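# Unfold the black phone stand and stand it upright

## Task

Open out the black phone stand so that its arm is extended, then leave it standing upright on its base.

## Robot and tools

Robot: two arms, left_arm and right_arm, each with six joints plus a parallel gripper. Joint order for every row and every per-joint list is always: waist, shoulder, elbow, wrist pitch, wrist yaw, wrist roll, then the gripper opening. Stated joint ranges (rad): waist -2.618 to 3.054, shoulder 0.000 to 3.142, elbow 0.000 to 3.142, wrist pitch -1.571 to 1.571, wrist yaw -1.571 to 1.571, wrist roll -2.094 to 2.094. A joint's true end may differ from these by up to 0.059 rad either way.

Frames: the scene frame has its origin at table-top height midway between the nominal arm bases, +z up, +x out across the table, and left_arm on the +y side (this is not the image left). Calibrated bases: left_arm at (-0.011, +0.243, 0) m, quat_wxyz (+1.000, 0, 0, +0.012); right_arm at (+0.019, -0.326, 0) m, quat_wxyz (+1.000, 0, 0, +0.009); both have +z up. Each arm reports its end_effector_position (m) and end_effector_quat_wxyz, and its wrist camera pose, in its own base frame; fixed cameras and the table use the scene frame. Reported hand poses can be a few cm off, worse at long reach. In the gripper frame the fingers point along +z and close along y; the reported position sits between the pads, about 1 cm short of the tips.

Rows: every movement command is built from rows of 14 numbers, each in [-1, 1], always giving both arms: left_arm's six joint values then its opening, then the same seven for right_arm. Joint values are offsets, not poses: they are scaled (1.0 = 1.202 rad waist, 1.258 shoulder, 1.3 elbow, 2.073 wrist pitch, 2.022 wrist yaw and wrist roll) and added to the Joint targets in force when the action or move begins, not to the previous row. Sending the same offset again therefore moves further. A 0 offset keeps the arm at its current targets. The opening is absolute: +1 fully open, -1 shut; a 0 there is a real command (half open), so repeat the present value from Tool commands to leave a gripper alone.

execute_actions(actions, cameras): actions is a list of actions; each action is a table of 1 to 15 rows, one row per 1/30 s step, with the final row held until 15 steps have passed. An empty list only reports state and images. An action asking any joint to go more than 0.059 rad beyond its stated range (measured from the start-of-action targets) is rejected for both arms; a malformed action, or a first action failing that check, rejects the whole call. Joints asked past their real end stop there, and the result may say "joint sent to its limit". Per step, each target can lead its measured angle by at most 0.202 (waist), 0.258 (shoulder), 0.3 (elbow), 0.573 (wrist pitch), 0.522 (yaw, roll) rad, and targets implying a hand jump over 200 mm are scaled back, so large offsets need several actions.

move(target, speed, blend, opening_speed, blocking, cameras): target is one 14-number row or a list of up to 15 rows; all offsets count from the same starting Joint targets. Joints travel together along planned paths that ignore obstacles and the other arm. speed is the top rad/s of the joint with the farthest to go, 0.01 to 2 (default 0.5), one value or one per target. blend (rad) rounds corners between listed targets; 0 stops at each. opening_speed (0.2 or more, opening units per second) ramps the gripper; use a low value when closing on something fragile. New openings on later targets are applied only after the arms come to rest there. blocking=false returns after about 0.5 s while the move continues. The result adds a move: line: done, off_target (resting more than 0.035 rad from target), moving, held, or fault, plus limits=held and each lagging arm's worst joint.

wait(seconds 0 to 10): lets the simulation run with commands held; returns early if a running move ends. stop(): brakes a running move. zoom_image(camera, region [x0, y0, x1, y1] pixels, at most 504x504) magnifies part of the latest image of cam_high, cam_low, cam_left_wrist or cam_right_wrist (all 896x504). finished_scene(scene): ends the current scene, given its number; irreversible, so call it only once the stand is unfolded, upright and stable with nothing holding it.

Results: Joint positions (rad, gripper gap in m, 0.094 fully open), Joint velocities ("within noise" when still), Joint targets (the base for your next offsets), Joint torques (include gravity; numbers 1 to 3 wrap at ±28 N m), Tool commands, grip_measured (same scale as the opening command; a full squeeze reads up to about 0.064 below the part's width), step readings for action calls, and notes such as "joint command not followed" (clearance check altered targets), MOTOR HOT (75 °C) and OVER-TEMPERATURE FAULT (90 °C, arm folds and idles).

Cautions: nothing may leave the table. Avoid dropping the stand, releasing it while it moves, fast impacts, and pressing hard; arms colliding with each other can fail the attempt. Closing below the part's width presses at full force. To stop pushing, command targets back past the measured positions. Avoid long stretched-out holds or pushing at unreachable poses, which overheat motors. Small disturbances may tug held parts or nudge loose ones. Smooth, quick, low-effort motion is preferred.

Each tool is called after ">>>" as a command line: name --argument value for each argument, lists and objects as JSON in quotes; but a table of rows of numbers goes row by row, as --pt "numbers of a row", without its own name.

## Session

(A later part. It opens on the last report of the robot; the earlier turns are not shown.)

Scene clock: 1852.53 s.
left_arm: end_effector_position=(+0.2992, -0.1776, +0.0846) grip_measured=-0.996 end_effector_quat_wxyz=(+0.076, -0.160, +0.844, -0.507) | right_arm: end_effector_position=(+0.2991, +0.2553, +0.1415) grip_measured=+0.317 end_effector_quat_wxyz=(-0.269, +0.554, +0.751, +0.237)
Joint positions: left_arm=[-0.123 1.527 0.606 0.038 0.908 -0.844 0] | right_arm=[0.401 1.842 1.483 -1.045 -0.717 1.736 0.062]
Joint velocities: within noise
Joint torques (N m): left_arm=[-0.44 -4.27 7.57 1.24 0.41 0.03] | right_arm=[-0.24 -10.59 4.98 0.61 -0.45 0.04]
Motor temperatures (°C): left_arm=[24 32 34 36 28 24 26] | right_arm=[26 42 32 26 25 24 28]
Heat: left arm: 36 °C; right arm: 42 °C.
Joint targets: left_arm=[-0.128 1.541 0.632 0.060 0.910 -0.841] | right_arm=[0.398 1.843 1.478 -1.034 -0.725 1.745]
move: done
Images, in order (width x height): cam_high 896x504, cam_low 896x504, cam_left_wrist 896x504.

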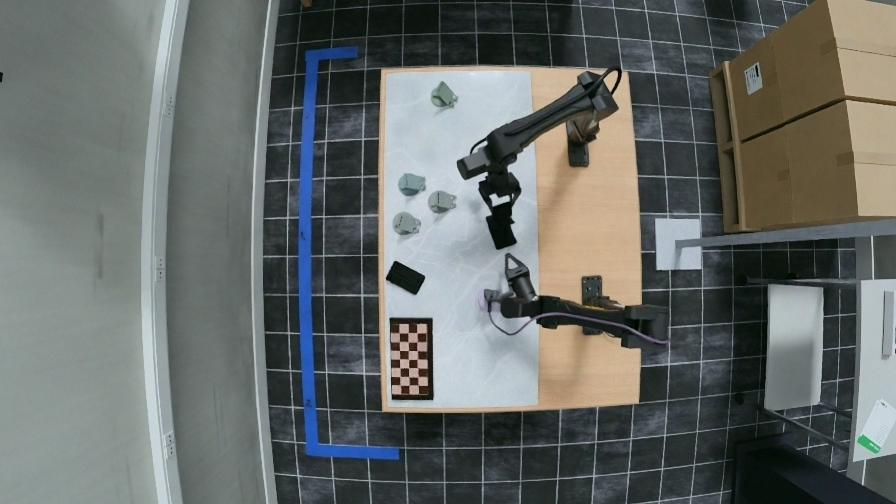

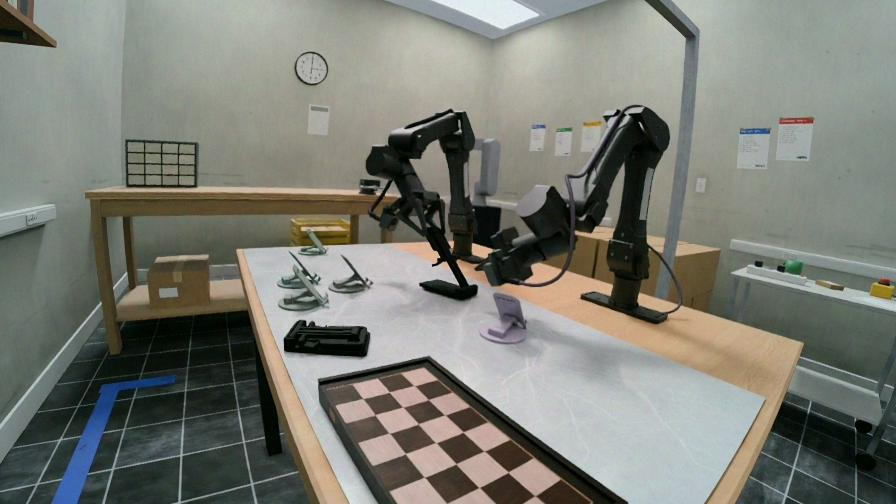

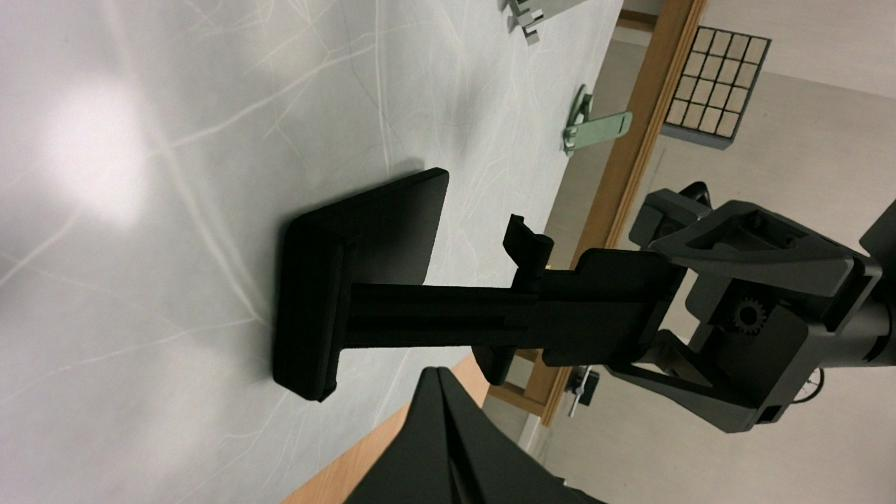

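>>> move --pt "0.008 0.051 0.045 0 0.002 0.014 -1 0 0 0 0 0 0 0.05" --pt "-0.084 0.125 0.075 0.07 -0.034 -0.036 -1 0 0 0 0 0 0 0.05" --speed 0.4 --blend 0.02 --cameras '["cam_low","cam_left_wrist","cam_high"]'

>>> zoom_image --camera "cam_low" --region '[390, 200, 530, 310]'

>>> zoom_image --camera "cam_high" --region '[460, 180, 560, 280]'

Scene clock: 1886.77 s.
left_arm: end_effector_position=(+0.3258, -0.2102, +0.0723) grip_measured=-0.996 end_effector_quat_wxyz=(+0.080, -0.144, +0.849, -0.502) | right_arm: end_effector_position=(+0.2991, +0.2553, +0.1415) grip_measured=+0.317 end_effector_quat_wxyz=(-0.269, +0.554, +0.751, +0.237)
Joint positions: left_arm=[-0.226 1.683 0.694 0.178 0.842 -0.917 0] | right_arm=[0.401 1.842 1.483 -1.045 -0.717 1.736 0.062]
Joint velocities: within noise
Joint torques (N m): left_arm=[-0.32 -5.45 8.17 1.42 0.38 0.05] | right_arm=[-0.31 -10.61 4.9 0.58 -0.47 0.08]
Motor temperatures (°C): left_arm=[24 30 36 36 27 24 26] | right_arm=[26 42 31 26 25 24 28]
Heat: left arm: 36 °C; right arm: 42 °C.
Joint targets: left_arm=[-0.229 1.698 0.730 0.206 0.842 -0.914] | right_arm=[0.398 1.843 1.478 -1.034 -0.725 1.745]
move: done
Images, in order (width x height): cam_high 896x504, cam_low 896x504, cam_left_wrist 896x504.

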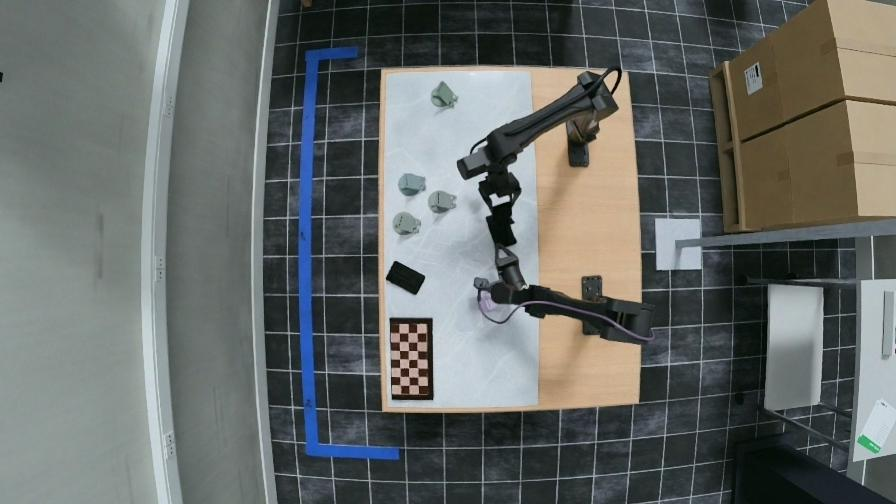

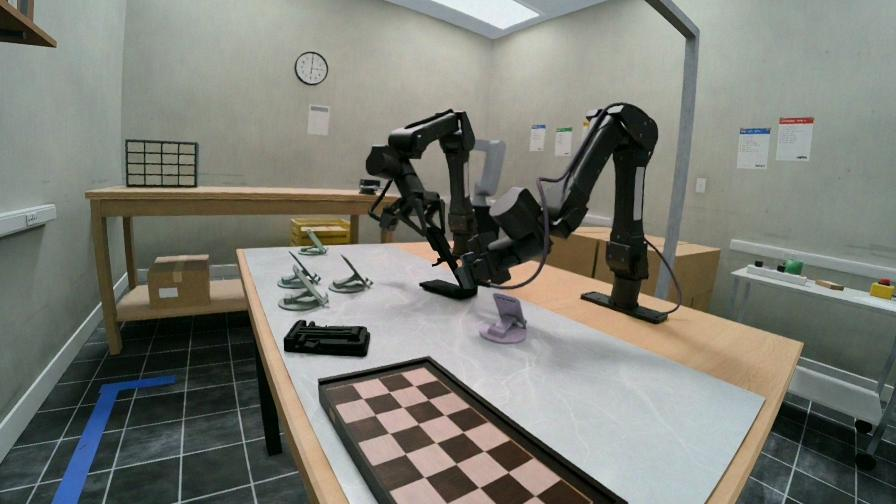

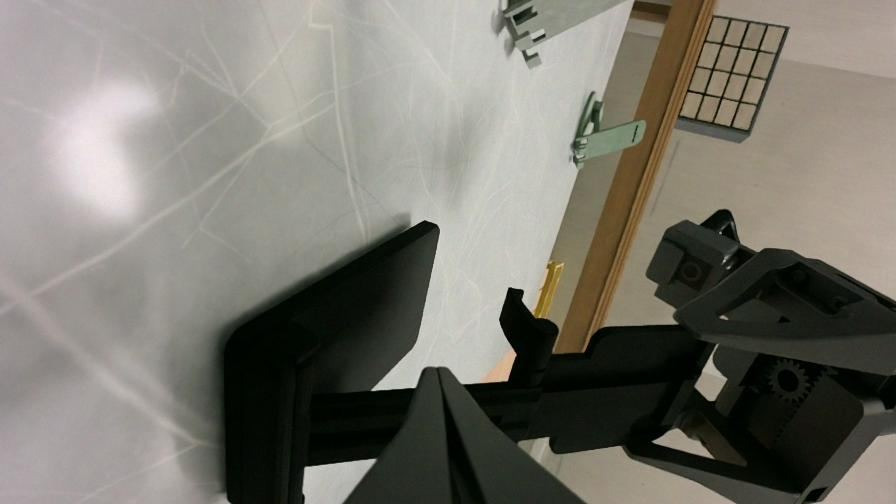

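Scaled by 3.600.

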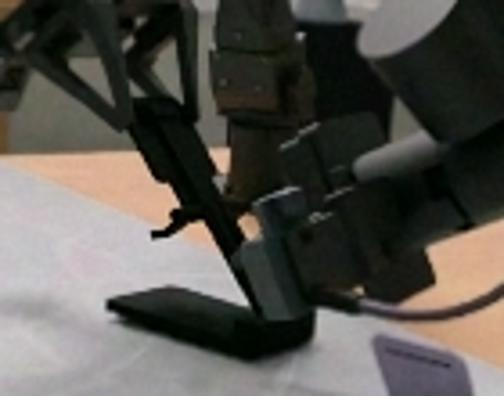

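Scaled by 5.040.

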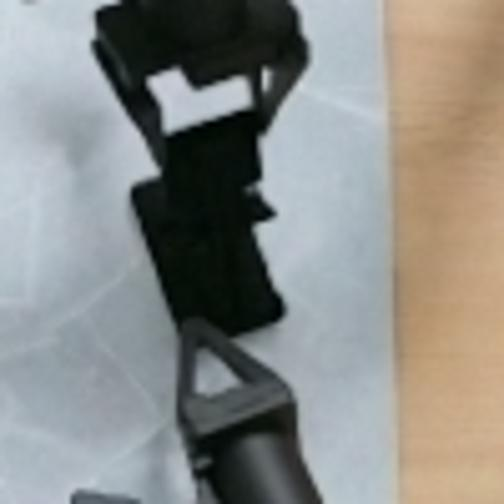

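>>> move --pt "0.092 -0.074 -0.030 -0.071 0.0376 0.050 -1 0 0 0 0 0 0 0.05" --pt "0.107 -0.332 -0.031 -0.1235 0.053 0.032 -1 0 0 0 0 0 0 0.05" --pt "-0.450 -0.475 0.015 -0.582 -0.441 -0.270 -1 0 0 0 0 0 0 0.05" --speed '[0.5,0.8,0.9]' --blend '[0.02,0.1,0]' --cameras '["cam_high"]'

Scene clock: 1974.73 s.
left_arm: end_effector_position=(+0.1471, -0.1318, +0.0691) grip_measured=-0.996 end_effector_quat_wxyz=(+0.053, -0.339, +0.936, -0.072) | right_arm: end_effector_position=(+0.2992, +0.2553, +0.1415) grip_measured=+0.317 end_effector_quat_wxyz=(-0.269, +0.554, +0.751, +0.237)
Joint positions: left_arm=[-0.764 1.121 0.711 -0.983 -0.031 -1.456 0] | right_arm=[0.401 1.842 1.483 -1.045 -0.717 1.736 0.062]
Joint velocities: within noise
Joint torques (N m): left_arm=[-0.61 -4.3 9.16 0.28 -0.21 -0.03] | right_arm=[-0.28 -10.52 4.79 0.62 -0.49 0.06]
Motor temperatures (°C): left_arm=[24 30 39 35 26 24 25] | right_arm=[26 41 31 26 24 24 28]
Heat: left arm: 39 °C; right arm: 41 °C.
Joint targets: left_arm=[-0.770 1.101 0.749 -1.001 -0.050 -1.460] | right_arm=[0.398 1.843 1.478 -1.034 -0.725 1.745]
move: off_target (left_arm); left_arm: the elbow is farthest, 0.039 rad from its target
Images, in order (width x height): cam_high 896x504.

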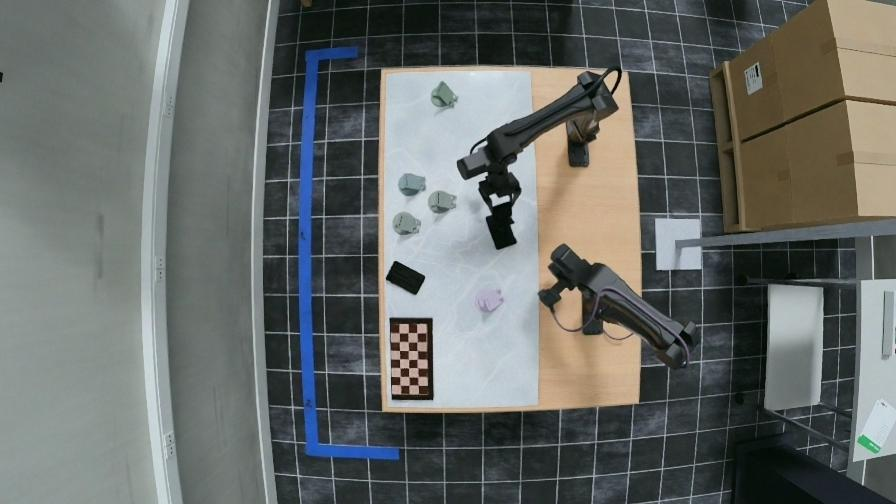

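>>> move --target '[-0.562,0.316,0.042,0.325,-0.499,-0.302,-1,0,0,0,0,0,0,0.05]' --speed 0.8 --cameras '["cam_high","cam_low","cam_left_wrist"]'

>>> zoom_image --camera "cam_high" --region '[460, 180, 560, 280]'

Scene clock: 1980.73 s.
left_arm: end_effector_position=(+0.1916, -0.2798, +0.1260) grip_measured=-0.996 end_effector_quat_wxyz=(+0.426, -0.382, +0.760, -0.309) | right_arm: end_effector_position=(+0.2992, +0.2553, +0.1415) grip_measured=+0.317 end_effector_quat_wxyz=(-0.269, +0.554, +0.751, +0.237)
Joint positions: left_arm=[-1.442 1.485 0.77 -0.334 -1.031 -2.073 0] | right_arm=[0.401 1.842 1.483 -1.045 -0.717 1.736 0.062]
Joint velocities: within noise
Joint torques (N m): left_arm=[-0.36 -4.34 8.73 0.88 -0.77 0.05] | right_arm=[-0.14 -10.62 5.05 0.65 -0.43 0.09]
Motor temperatures (°C): left_arm=[24 30 40 34 26 24 25] | right_arm=[26 41 31 26 24 24 28]
Heat: left arm: 40 °C; right arm: 41 °C.
Joint targets: left_arm=[-1.445 1.498 0.804 -0.327 -1.059 -2.070] | right_arm=[0.398 1.843 1.478 -1.034 -0.725 1.745]
move: done
Images, in order (width x height): cam_high 896x504, cam_low 896x504, cam_left_wrist 896x504.

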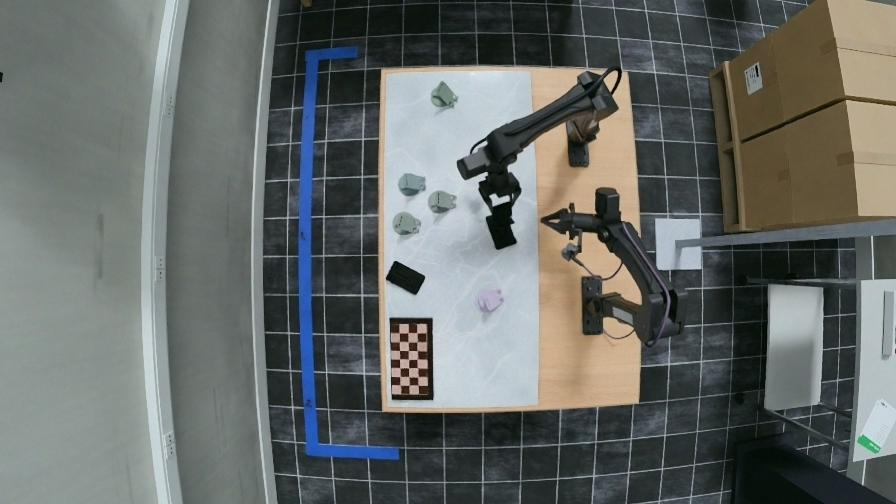

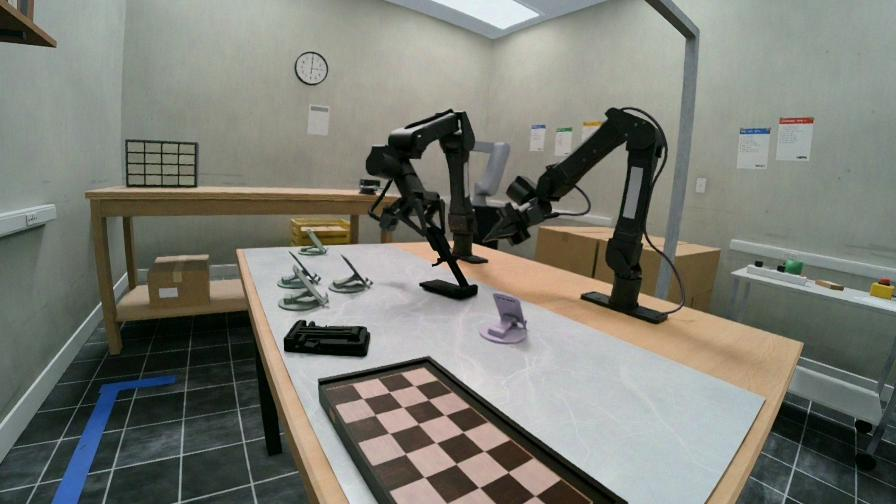

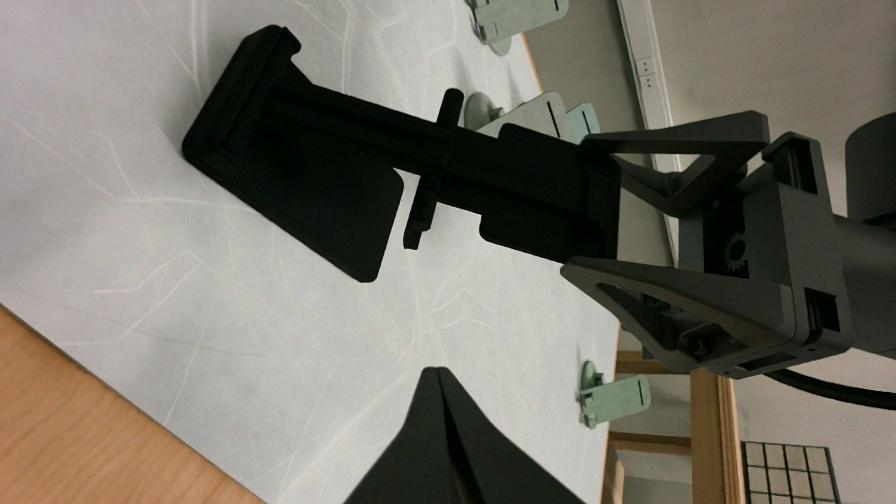

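Scaled by 5.040.

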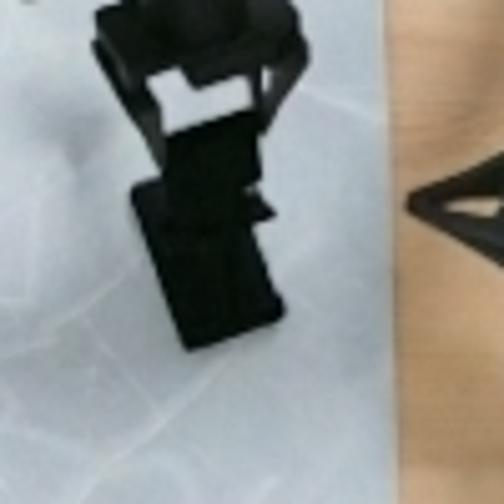

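>>> move --pt "0 0.138 -0.092 0.143 -0.013 0 -1 0 0 0 0 0 0 0.05" --pt "0.123 0.24 -0.086 0.28 0.040 0 -1 0 0 0 0 0 0 0.05" --speed 0.5 --blend 0.05 --cameras '["cam_high","cam_low","cam_left_wrist"]'

>>> zoom_image --camera "cam_high" --region '[460, 180, 560, 280]'

>>> zoom_image --camera "cam_low" --region '[390, 200, 530, 310]'

Scene clock: 1991.03 s.
left_arm: end_effector_position=(+0.2376, -0.3042, +0.0601) grip_measured=-0.996 end_effector_quat_wxyz=(+0.395, -0.465, +0.703, -0.364) | right_arm: end_effector_position=(+0.2992, +0.2553, +0.1415) grip_measured=+0.317 end_effector_quat_wxyz=(-0.269, +0.554, +0.751, +0.237)
Joint positions: left_arm=[-1.301 1.782 0.696 0.244 -0.969 -2.074 0] | right_arm=[0.401 1.842 1.483 -1.045 -0.717 1.736 0.062]
Joint velocities: within noise
Joint torques (N m): left_arm=[0.32 -5.74 4.52 1.15 -0.5 0.06] | right_arm=[-0.53 -10.7 5.05 0.62 -0.46 0.06]
Motor temperatures (°C): left_arm=[24 30 38 34 26 24 25] | right_arm=[26 41 31 26 24 24 28]
Heat: left arm: 38 °C; right arm: 41 °C.
Joint targets: left_arm=[-1.297 1.800 0.692 0.253 -0.978 -2.070] | right_arm=[0.398 1.843 1.478 -1.034 -0.725 1.745]
move: done
Images, in order (width x height): cam_high 896x504, cam_low 896x504, cam_left_wrist 896x504.

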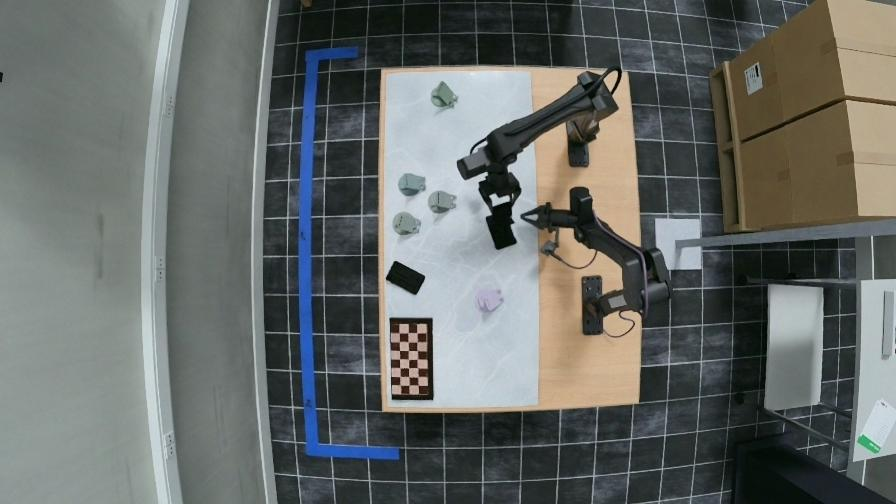

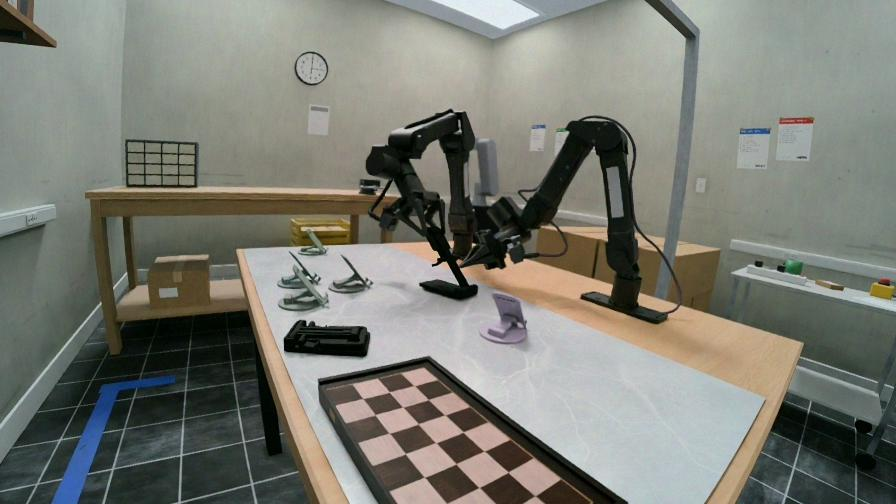

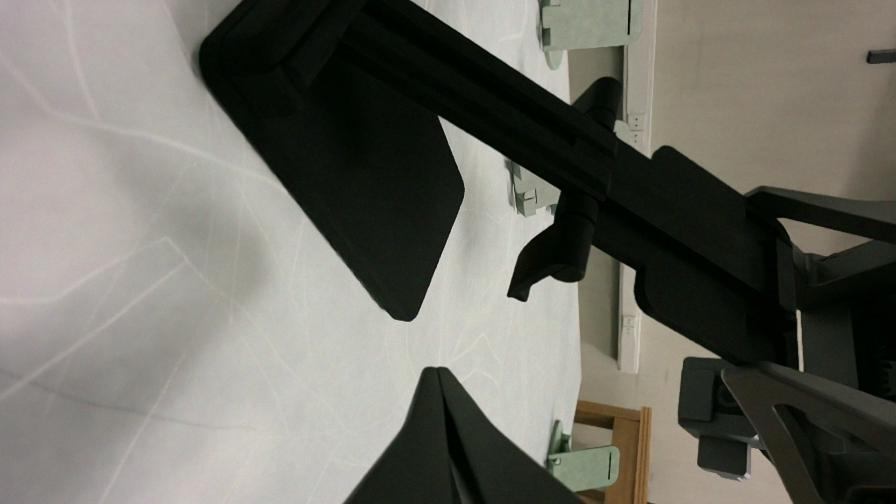

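Scaled by 5.040.

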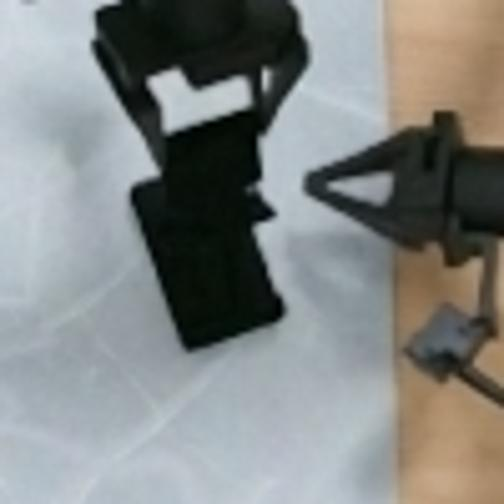

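Scaled by 3.600.

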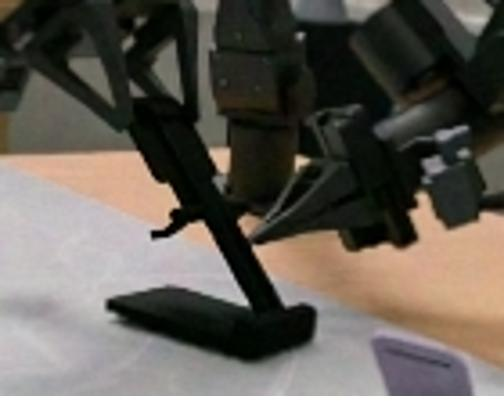

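>>> move --target '[0.013,0.084,-0.028,0.072,0.002,0,-1,0,0,0,0,0,0,0.05]' --speed 0.3 --cameras '["cam_high","cam_low","cam_left_wrist"]'

>>> zoom_image --camera "cam_high" --region '[460, 180, 560, 280]'

>>> zoom_image --camera "cam_low" --region '[390, 200, 530, 310]'

Scene clock: 2010.60 s.
left_arm: end_effector_position=(+0.2413, -0.3031, +0.0328) grip_measured=-0.996 end_effector_quat_wxyz=(+0.394, -0.471, +0.699, -0.367) | right_arm: end_effector_position=(+0.2992, +0.2553, +0.1415) grip_measured=+0.317 end_effector_quat_wxyz=(-0.269, +0.554, +0.751, +0.237)
Joint positions: left_arm=[-1.289 1.888 0.665 0.393 -0.964 -2.075 0] | right_arm=[0.401 1.842 1.483 -1.045 -0.717 1.736 0.062]
Joint velocities: within noise
Joint torques (N m): left_arm=[0.64 -6.04 3.49 1.15 -0.48 0.05] | right_arm=[-0.21 -10.71 4.92 0.59 -0.42 0.04]
Motor temperatures (°C): left_arm=[24 31 36 34 26 24 25] | right_arm=[26 41 31 26 24 24 28]
Heat: left arm: 36 °C; right arm: 41 °C.
Joint targets: left_arm=[-1.282 1.906 0.655 0.403 -0.974 -2.071] | right_arm=[0.398 1.843 1.478 -1.034 -0.725 1.745]
move: done
Images, in order (width x height): cam_high 896x504, cam_low 896x504, cam_left_wrist 896x504.

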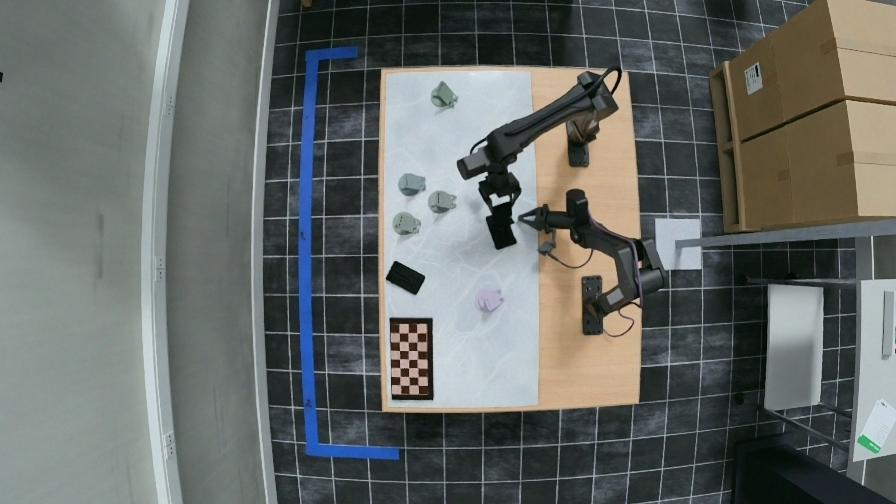

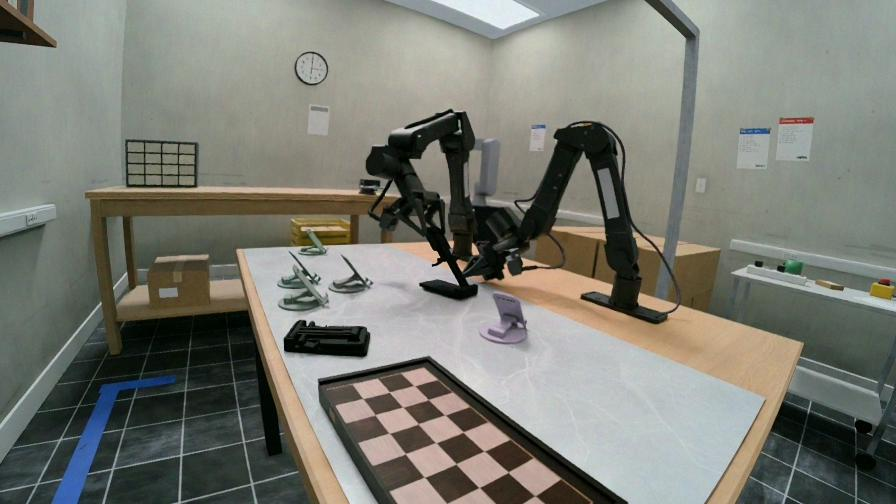

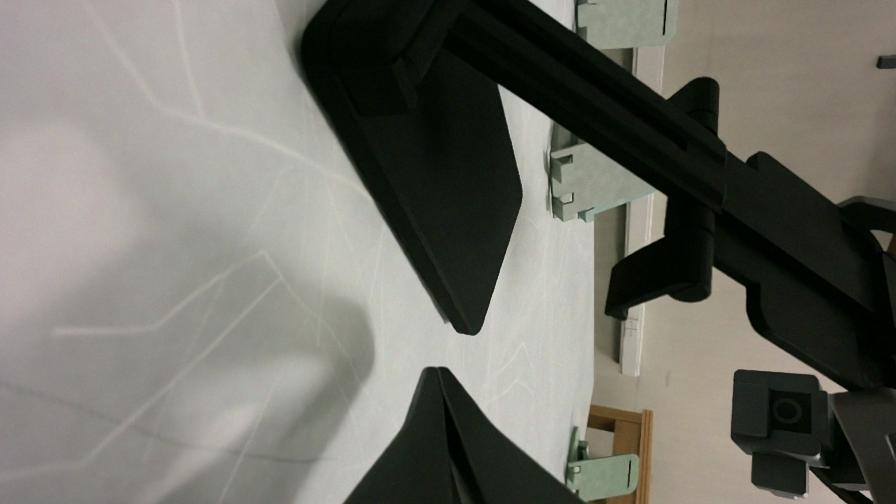

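Scaled by 5.040.

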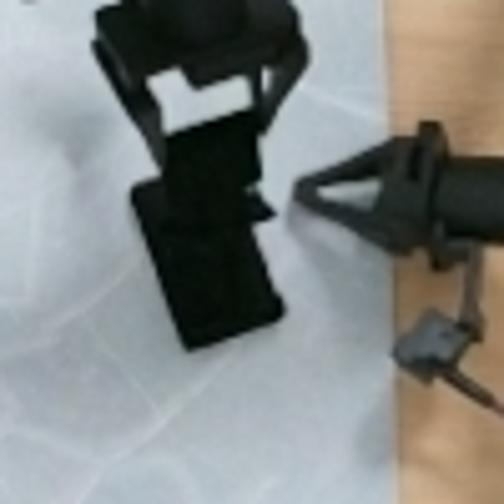

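Scaled by 3.600.

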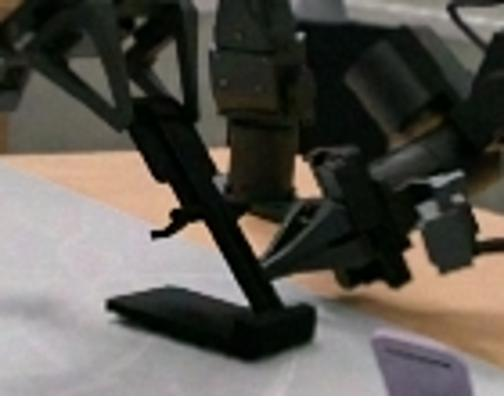

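>>> move --target '[0.117,0.011,-0.020,0.084,0.049,0,-1,0,0,0,0,0,0,0.05]' --speed 0.3 --cameras '["cam_high","cam_low","cam_left_wrist"]'

>>> zoom_image --camera "cam_high" --region '[460, 180, 560, 280]'

>>> zoom_image --camera "cam_low" --region '[390, 200, 530, 310]'

Scene clock: 2019.63 s.
left_arm: end_effector_position=(+0.2820, -0.2895, +0.0354) grip_measured=-0.996 end_effector_quat_wxyz=(+0.366, -0.528, +0.654, -0.400) | right_arm: end_effector_position=(+0.2992, +0.2553, +0.1415) grip_measured=+0.317 end_effector_quat_wxyz=(-0.269, +0.554, +0.751, +0.237)
Joint positions: left_arm=[-1.144 1.899 0.641 0.565 -0.869 -2.075 0] | right_arm=[0.401 1.842 1.483 -1.045 -0.717 1.736 0.062]
Joint velocities: within noise
Joint torques (N m): left_arm=[0.28 -5.89 3.34 1.32 -0.35 0.06] | right_arm=[-0.38 -10.59 4.92 0.56 -0.45 0.09]
Motor temperatures (°C): left_arm=[24 31 35 34 26 24 25] | right_arm=[26 41 31 26 24 24 28]
Heat: left arm: 35 °C; right arm: 41 °C.
Joint targets: left_arm=[-1.141 1.920 0.629 0.577 -0.875 -2.071] | right_arm=[0.398 1.843 1.478 -1.034 -0.725 1.745]
move: done
Images, in order (width x height): cam_high 896x504, cam_low 896x504, cam_left_wrist 896x504.

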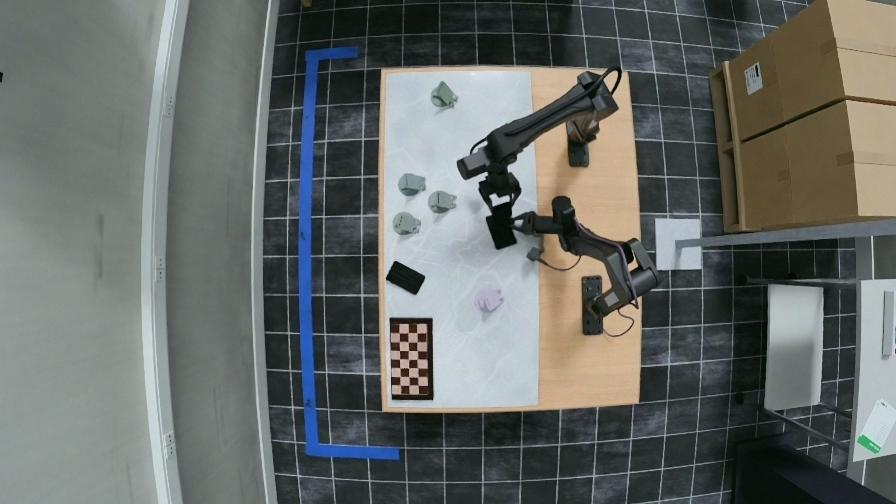

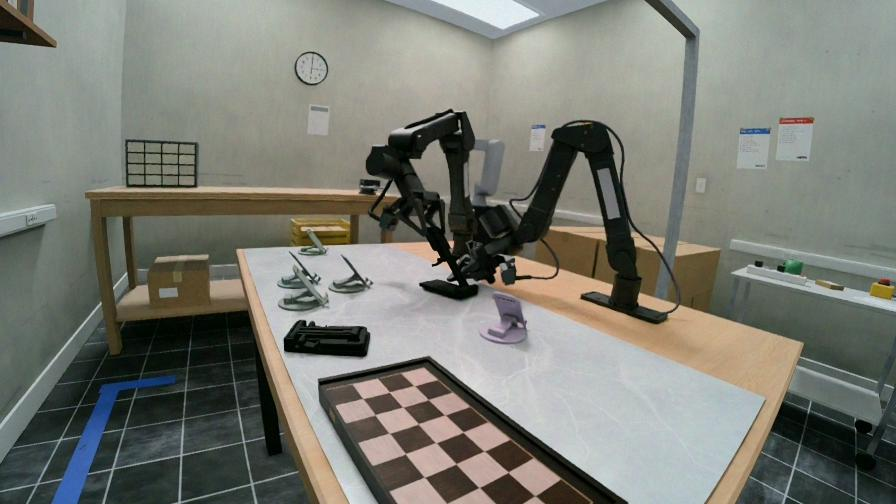

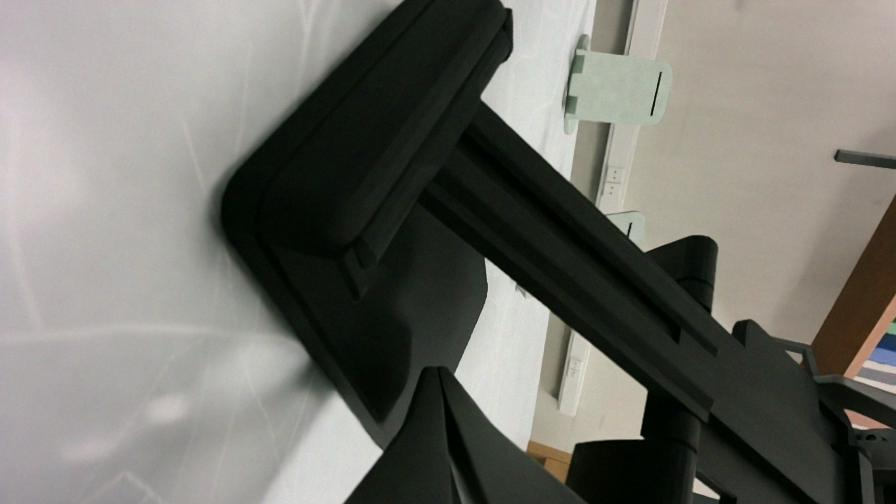

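Scaled by 5.040.

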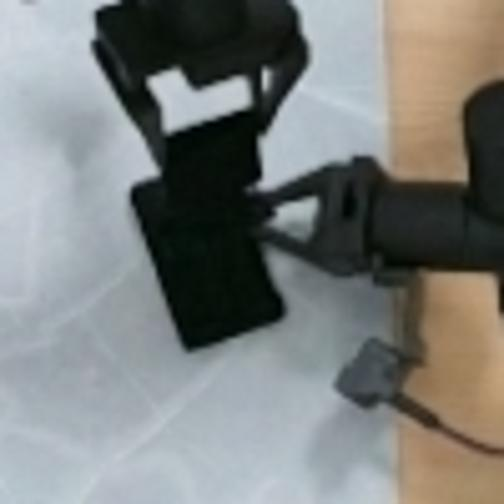

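Scaled by 3.600.

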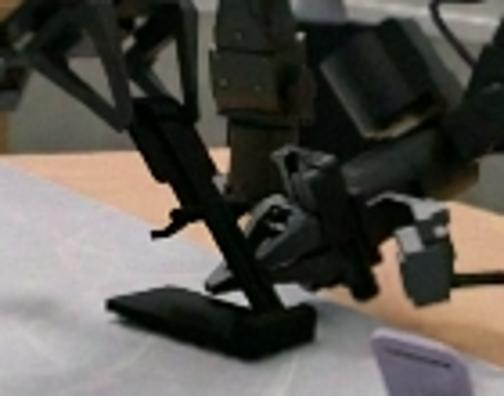

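>>> move --target '[0,0.016,-0.021,-0.042,0.028,0,-1,0,0,0,0,0,0,0.05]' --speed 0.1 --cameras '["cam_left_wrist"]'

>>> zoom_image --camera "cam_left_wrist" --region '[200, 150, 650, 504]'

Scene clock: 2025.80 s.
left_arm: end_effector_position=(+0.2788, -0.2883, +0.0281) grip_measured=-0.996 end_effector_quat_wxyz=(+0.358, -0.525, +0.664, -0.394) | right_arm: end_effector_position=(+0.3000, +0.2539, +0.1402) grip_measured=+0.317 end_effector_quat_wxyz=(-0.264, +0.556, +0.752, +0.235)
Joint positions: left_arm=[-1.144 1.905 0.629 0.564 -0.847 -2.076 0] | right_arm=[0.401 1.842 1.483 -1.045 -0.705 1.736 0.062]
Joint velocities: within noise
Joint torques (N m): left_arm=[0.32 -4.67 2.11 0.52 0 0.08] | right_arm=[-0.24 -10.45 5 0.62 -0.6 0.07]
Motor temperatures (°C): left_arm=[24 31 35 34 26 24 25] | right_arm=[26 41 31 26 24 24 28]
Heat: left arm: 35 °C; right arm: 41 °C.
Joint targets: left_arm=[-1.141 1.939 0.602 0.489 -0.819 -2.070] | right_arm=[0.398 1.842 1.478 -1.034 -0.725 1.745]
move: off_target (left_arm); left_arm: the wrist pitch is farthest, 0.074 rad from its target
Images, in order (width x height): cam_left_wrist 896x504.

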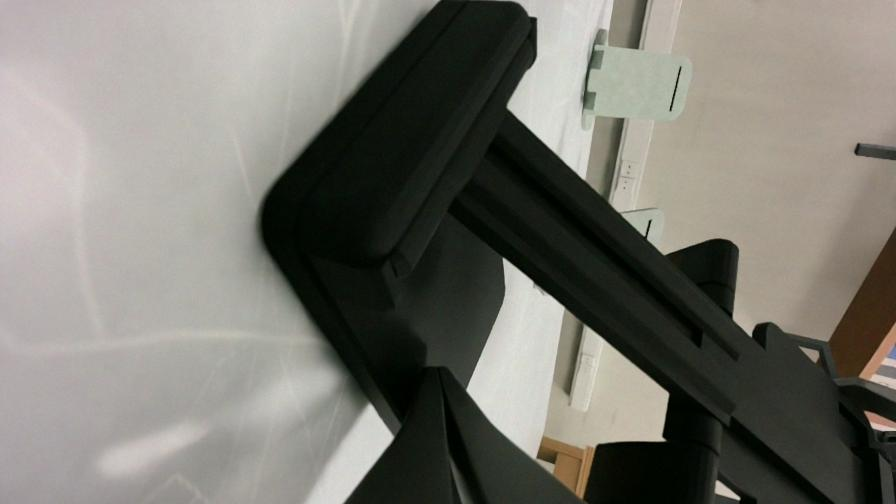

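Scaled by 1.120.

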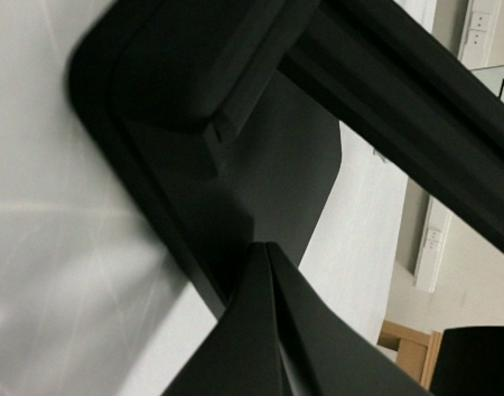

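>>> move --pt "0 0.036 -0.049 -0.10 0.066 0 -1 0 0 0 0 0 0 0.05" --pt "0 0.036 -0.049 -0.10 0.066 0 -1 0.092 0.002 0.136 -0.032 -0.0445 0.027 0.05" --speed 0.2 --cameras '["cam_left_wrist","cam_low"]'

>>> zoom_image --camera "cam_low" --region '[390, 200, 530, 310]'

Scene clock: 2059.23 s.
left_arm: end_effector_position=(+0.2760, -0.2829, +0.0227) grip_measured=-0.996 end_effector_quat_wxyz=(+0.357, -0.525, +0.668, -0.389) | right_arm: end_effector_position=(+0.2879, +0.2830, +0.1628) grip_measured=+0.317 end_effector_quat_wxyz=(-0.262, +0.537, +0.769, +0.227)
Joint positions: left_arm=[-1.144 1.905 0.609 0.569 -0.842 -2.081 0] | right_arm=[0.492 1.851 1.59 -1.105 -0.682 1.785 0.062]
Joint velocities: within noise
Joint torques (N m): left_arm=[0.25 -0.62 -1.33 -1.57 1.43 0.11] | right_arm=[1.21 -11.38 10.29 0.6 -1.79 0.11]
Motor temperatures (°C): left_arm=[24 30 33 32 26 24 24] | right_arm=[26 41 31 26 24 24 28]
Heat: left arm: 33 °C; right arm: 41 °C.
Joint targets: left_arm=[-1.141 1.985 0.538 0.282 -0.685 -2.071] | right_arm=[0.509 1.845 1.654 -1.101 -0.815 1.800]
move: off_target (left_arm, right_arm); left_arm: the wrist pitch is farthest, 0.287 rad from its target; right_arm: the wrist yaw is farthest, 0.133 rad from its target
Images, in order (width x height): cam_low 896x504, cam_left_wrist 896x504.

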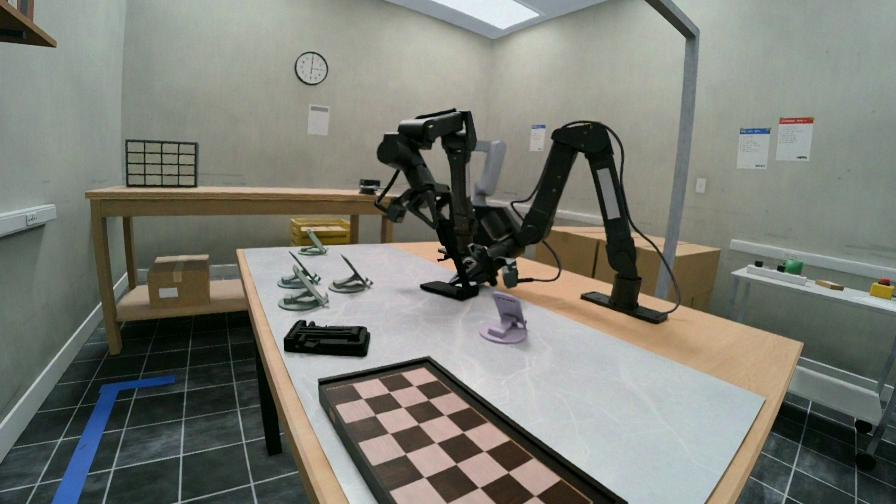

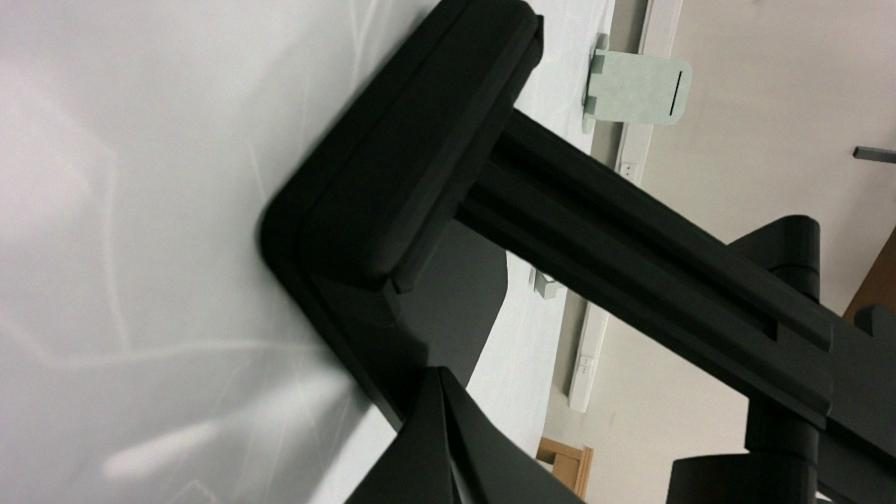

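Scaled by 3.600.

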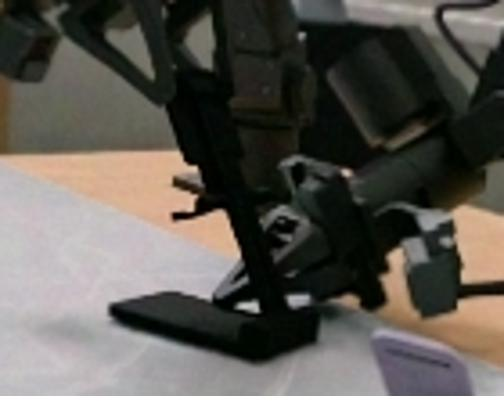

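>>> move --target '[0,0,0,0,0,0,-1,0.108,0.074,0.160,-0.0625,0.114,0.068,0.05]' --speed 0.2 --cameras '["cam_left_wrist","cam_low"]'

>>> zoom_image --camera "cam_low" --region '[390, 180, 530, 310]'

Scene clock: 2072.40 s.
left_arm: end_effector_position=(+0.2761, -0.2828, +0.0228) grip_measured=-0.996 end_effector_quat_wxyz=(+0.357, -0.525, +0.667, -0.388) | right_arm: end_effector_position=(+0.2844, +0.3053, +0.1725) grip_measured=+0.317 end_effector_quat_wxyz=(-0.205, +0.564, +0.782, +0.166)
Joint positions: left_arm=[-1.143 1.905 0.609 0.569 -0.842 -2.081 0] | right_arm=[0.612 1.932 1.808 -1.249 -0.499 1.913 0.062]
Joint velocities: within noise
Joint torques (N m): left_arm=[0.17 -0.62 -1.35 -1.57 1.44 0.09] | right_arm=[1.81 -11.1 9.69 0.73 -1.17 0.29]
Motor temperatures (°C): left_arm=[24 29 33 33 27 24 24] | right_arm=[26 43 35 26 26 24 28]
Heat: left arm: 33 °C; right arm: 43 °C.
Joint targets: left_arm=[-1.141 1.985 0.538 0.282 -0.685 -2.071] | right_arm=[0.638 1.938 1.862 -1.230 -0.584 1.937]
move: off_target (left_arm, right_arm); left_arm: the wrist pitch is farthest, 0.287 rad from its target; right_arm: the wrist yaw is farthest, 0.085 rad from its target
Images, in order (width x height): cam_low 896x504, cam_left_wrist 896x504.

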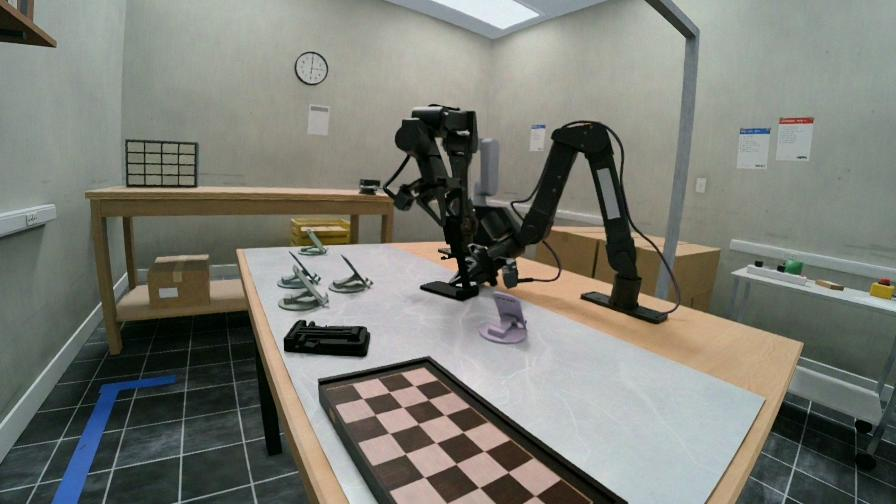

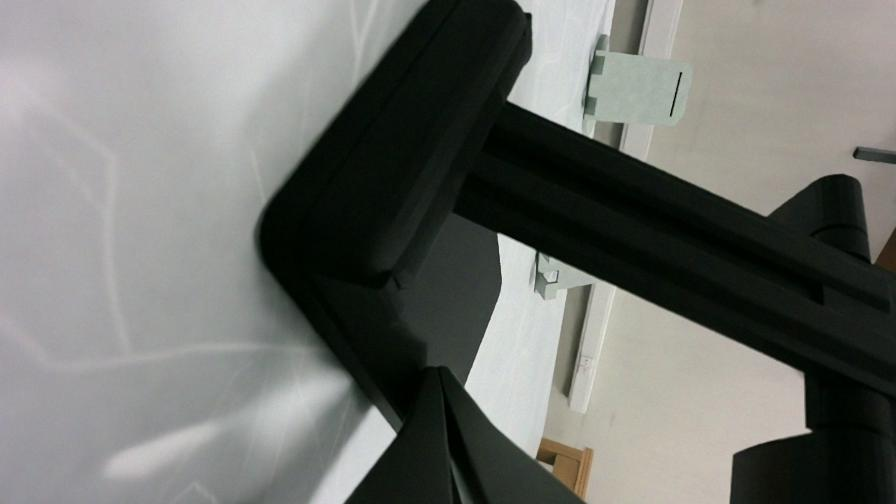

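Scaled by 3.600.

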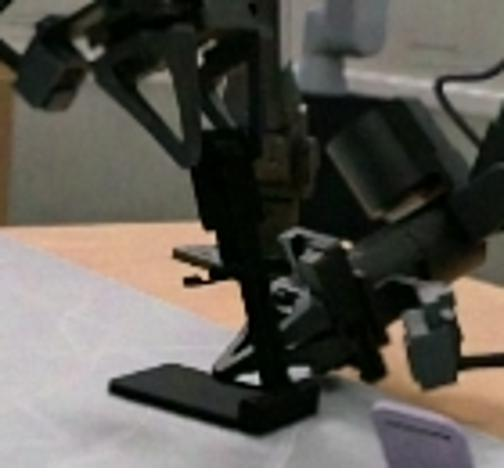

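>>> wait --seconds 0.1 --cameras '["cam_right_wrist"]'

Scene clock: 2088.20 s.
left_arm: end_effector_position=(+0.2761, -0.2828, +0.0228) grip_measured=-0.996 end_effector_quat_wxyz=(+0.357, -0.525, +0.667, -0.388) | right_arm: end_effector_position=(+0.2845, +0.3053, +0.1724) grip_measured=+0.317 end_effector_quat_wxyz=(-0.205, +0.564, +0.782, +0.166)
Joint positions: left_arm=[-1.143 1.905 0.609 0.569 -0.842 -2.081 0] | right_arm=[0.612 1.932 1.808 -1.249 -0.499 1.913 0.062]
Joint velocities: within noise
Joint torques (N m): left_arm=[0.17 -0.66 -1.33 -1.57 1.45 0.1] | right_arm=[1.8 -11.21 9.5 0.7 -1.19 0.22]
Motor temperatures (°C): left_arm=[24 29 33 34 27 24 24] | right_arm=[26 41 37 26 26 24 28]
Heat: left arm: 34 °C; right arm: 41 °C.
Joint targets: left_arm=[-1.141 1.985 0.538 0.282 -0.685 -2.071] | right_arm=[0.638 1.938 1.862 -1.230 -0.584 1.937]
Tool commands: left_gripper/opening=-1.0 right_gripper/opening=+0.05
wait: 0.10 s; at rest from the start
Images, in order (width x height): cam_right_wrist 896x504.

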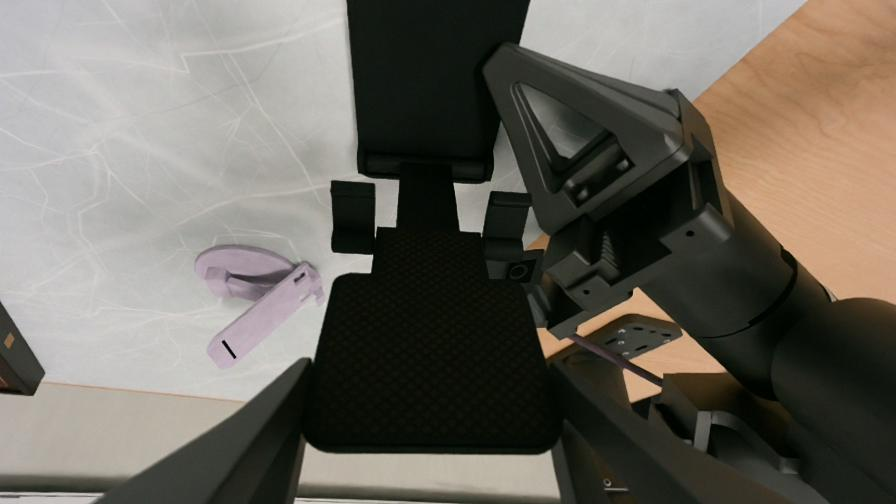

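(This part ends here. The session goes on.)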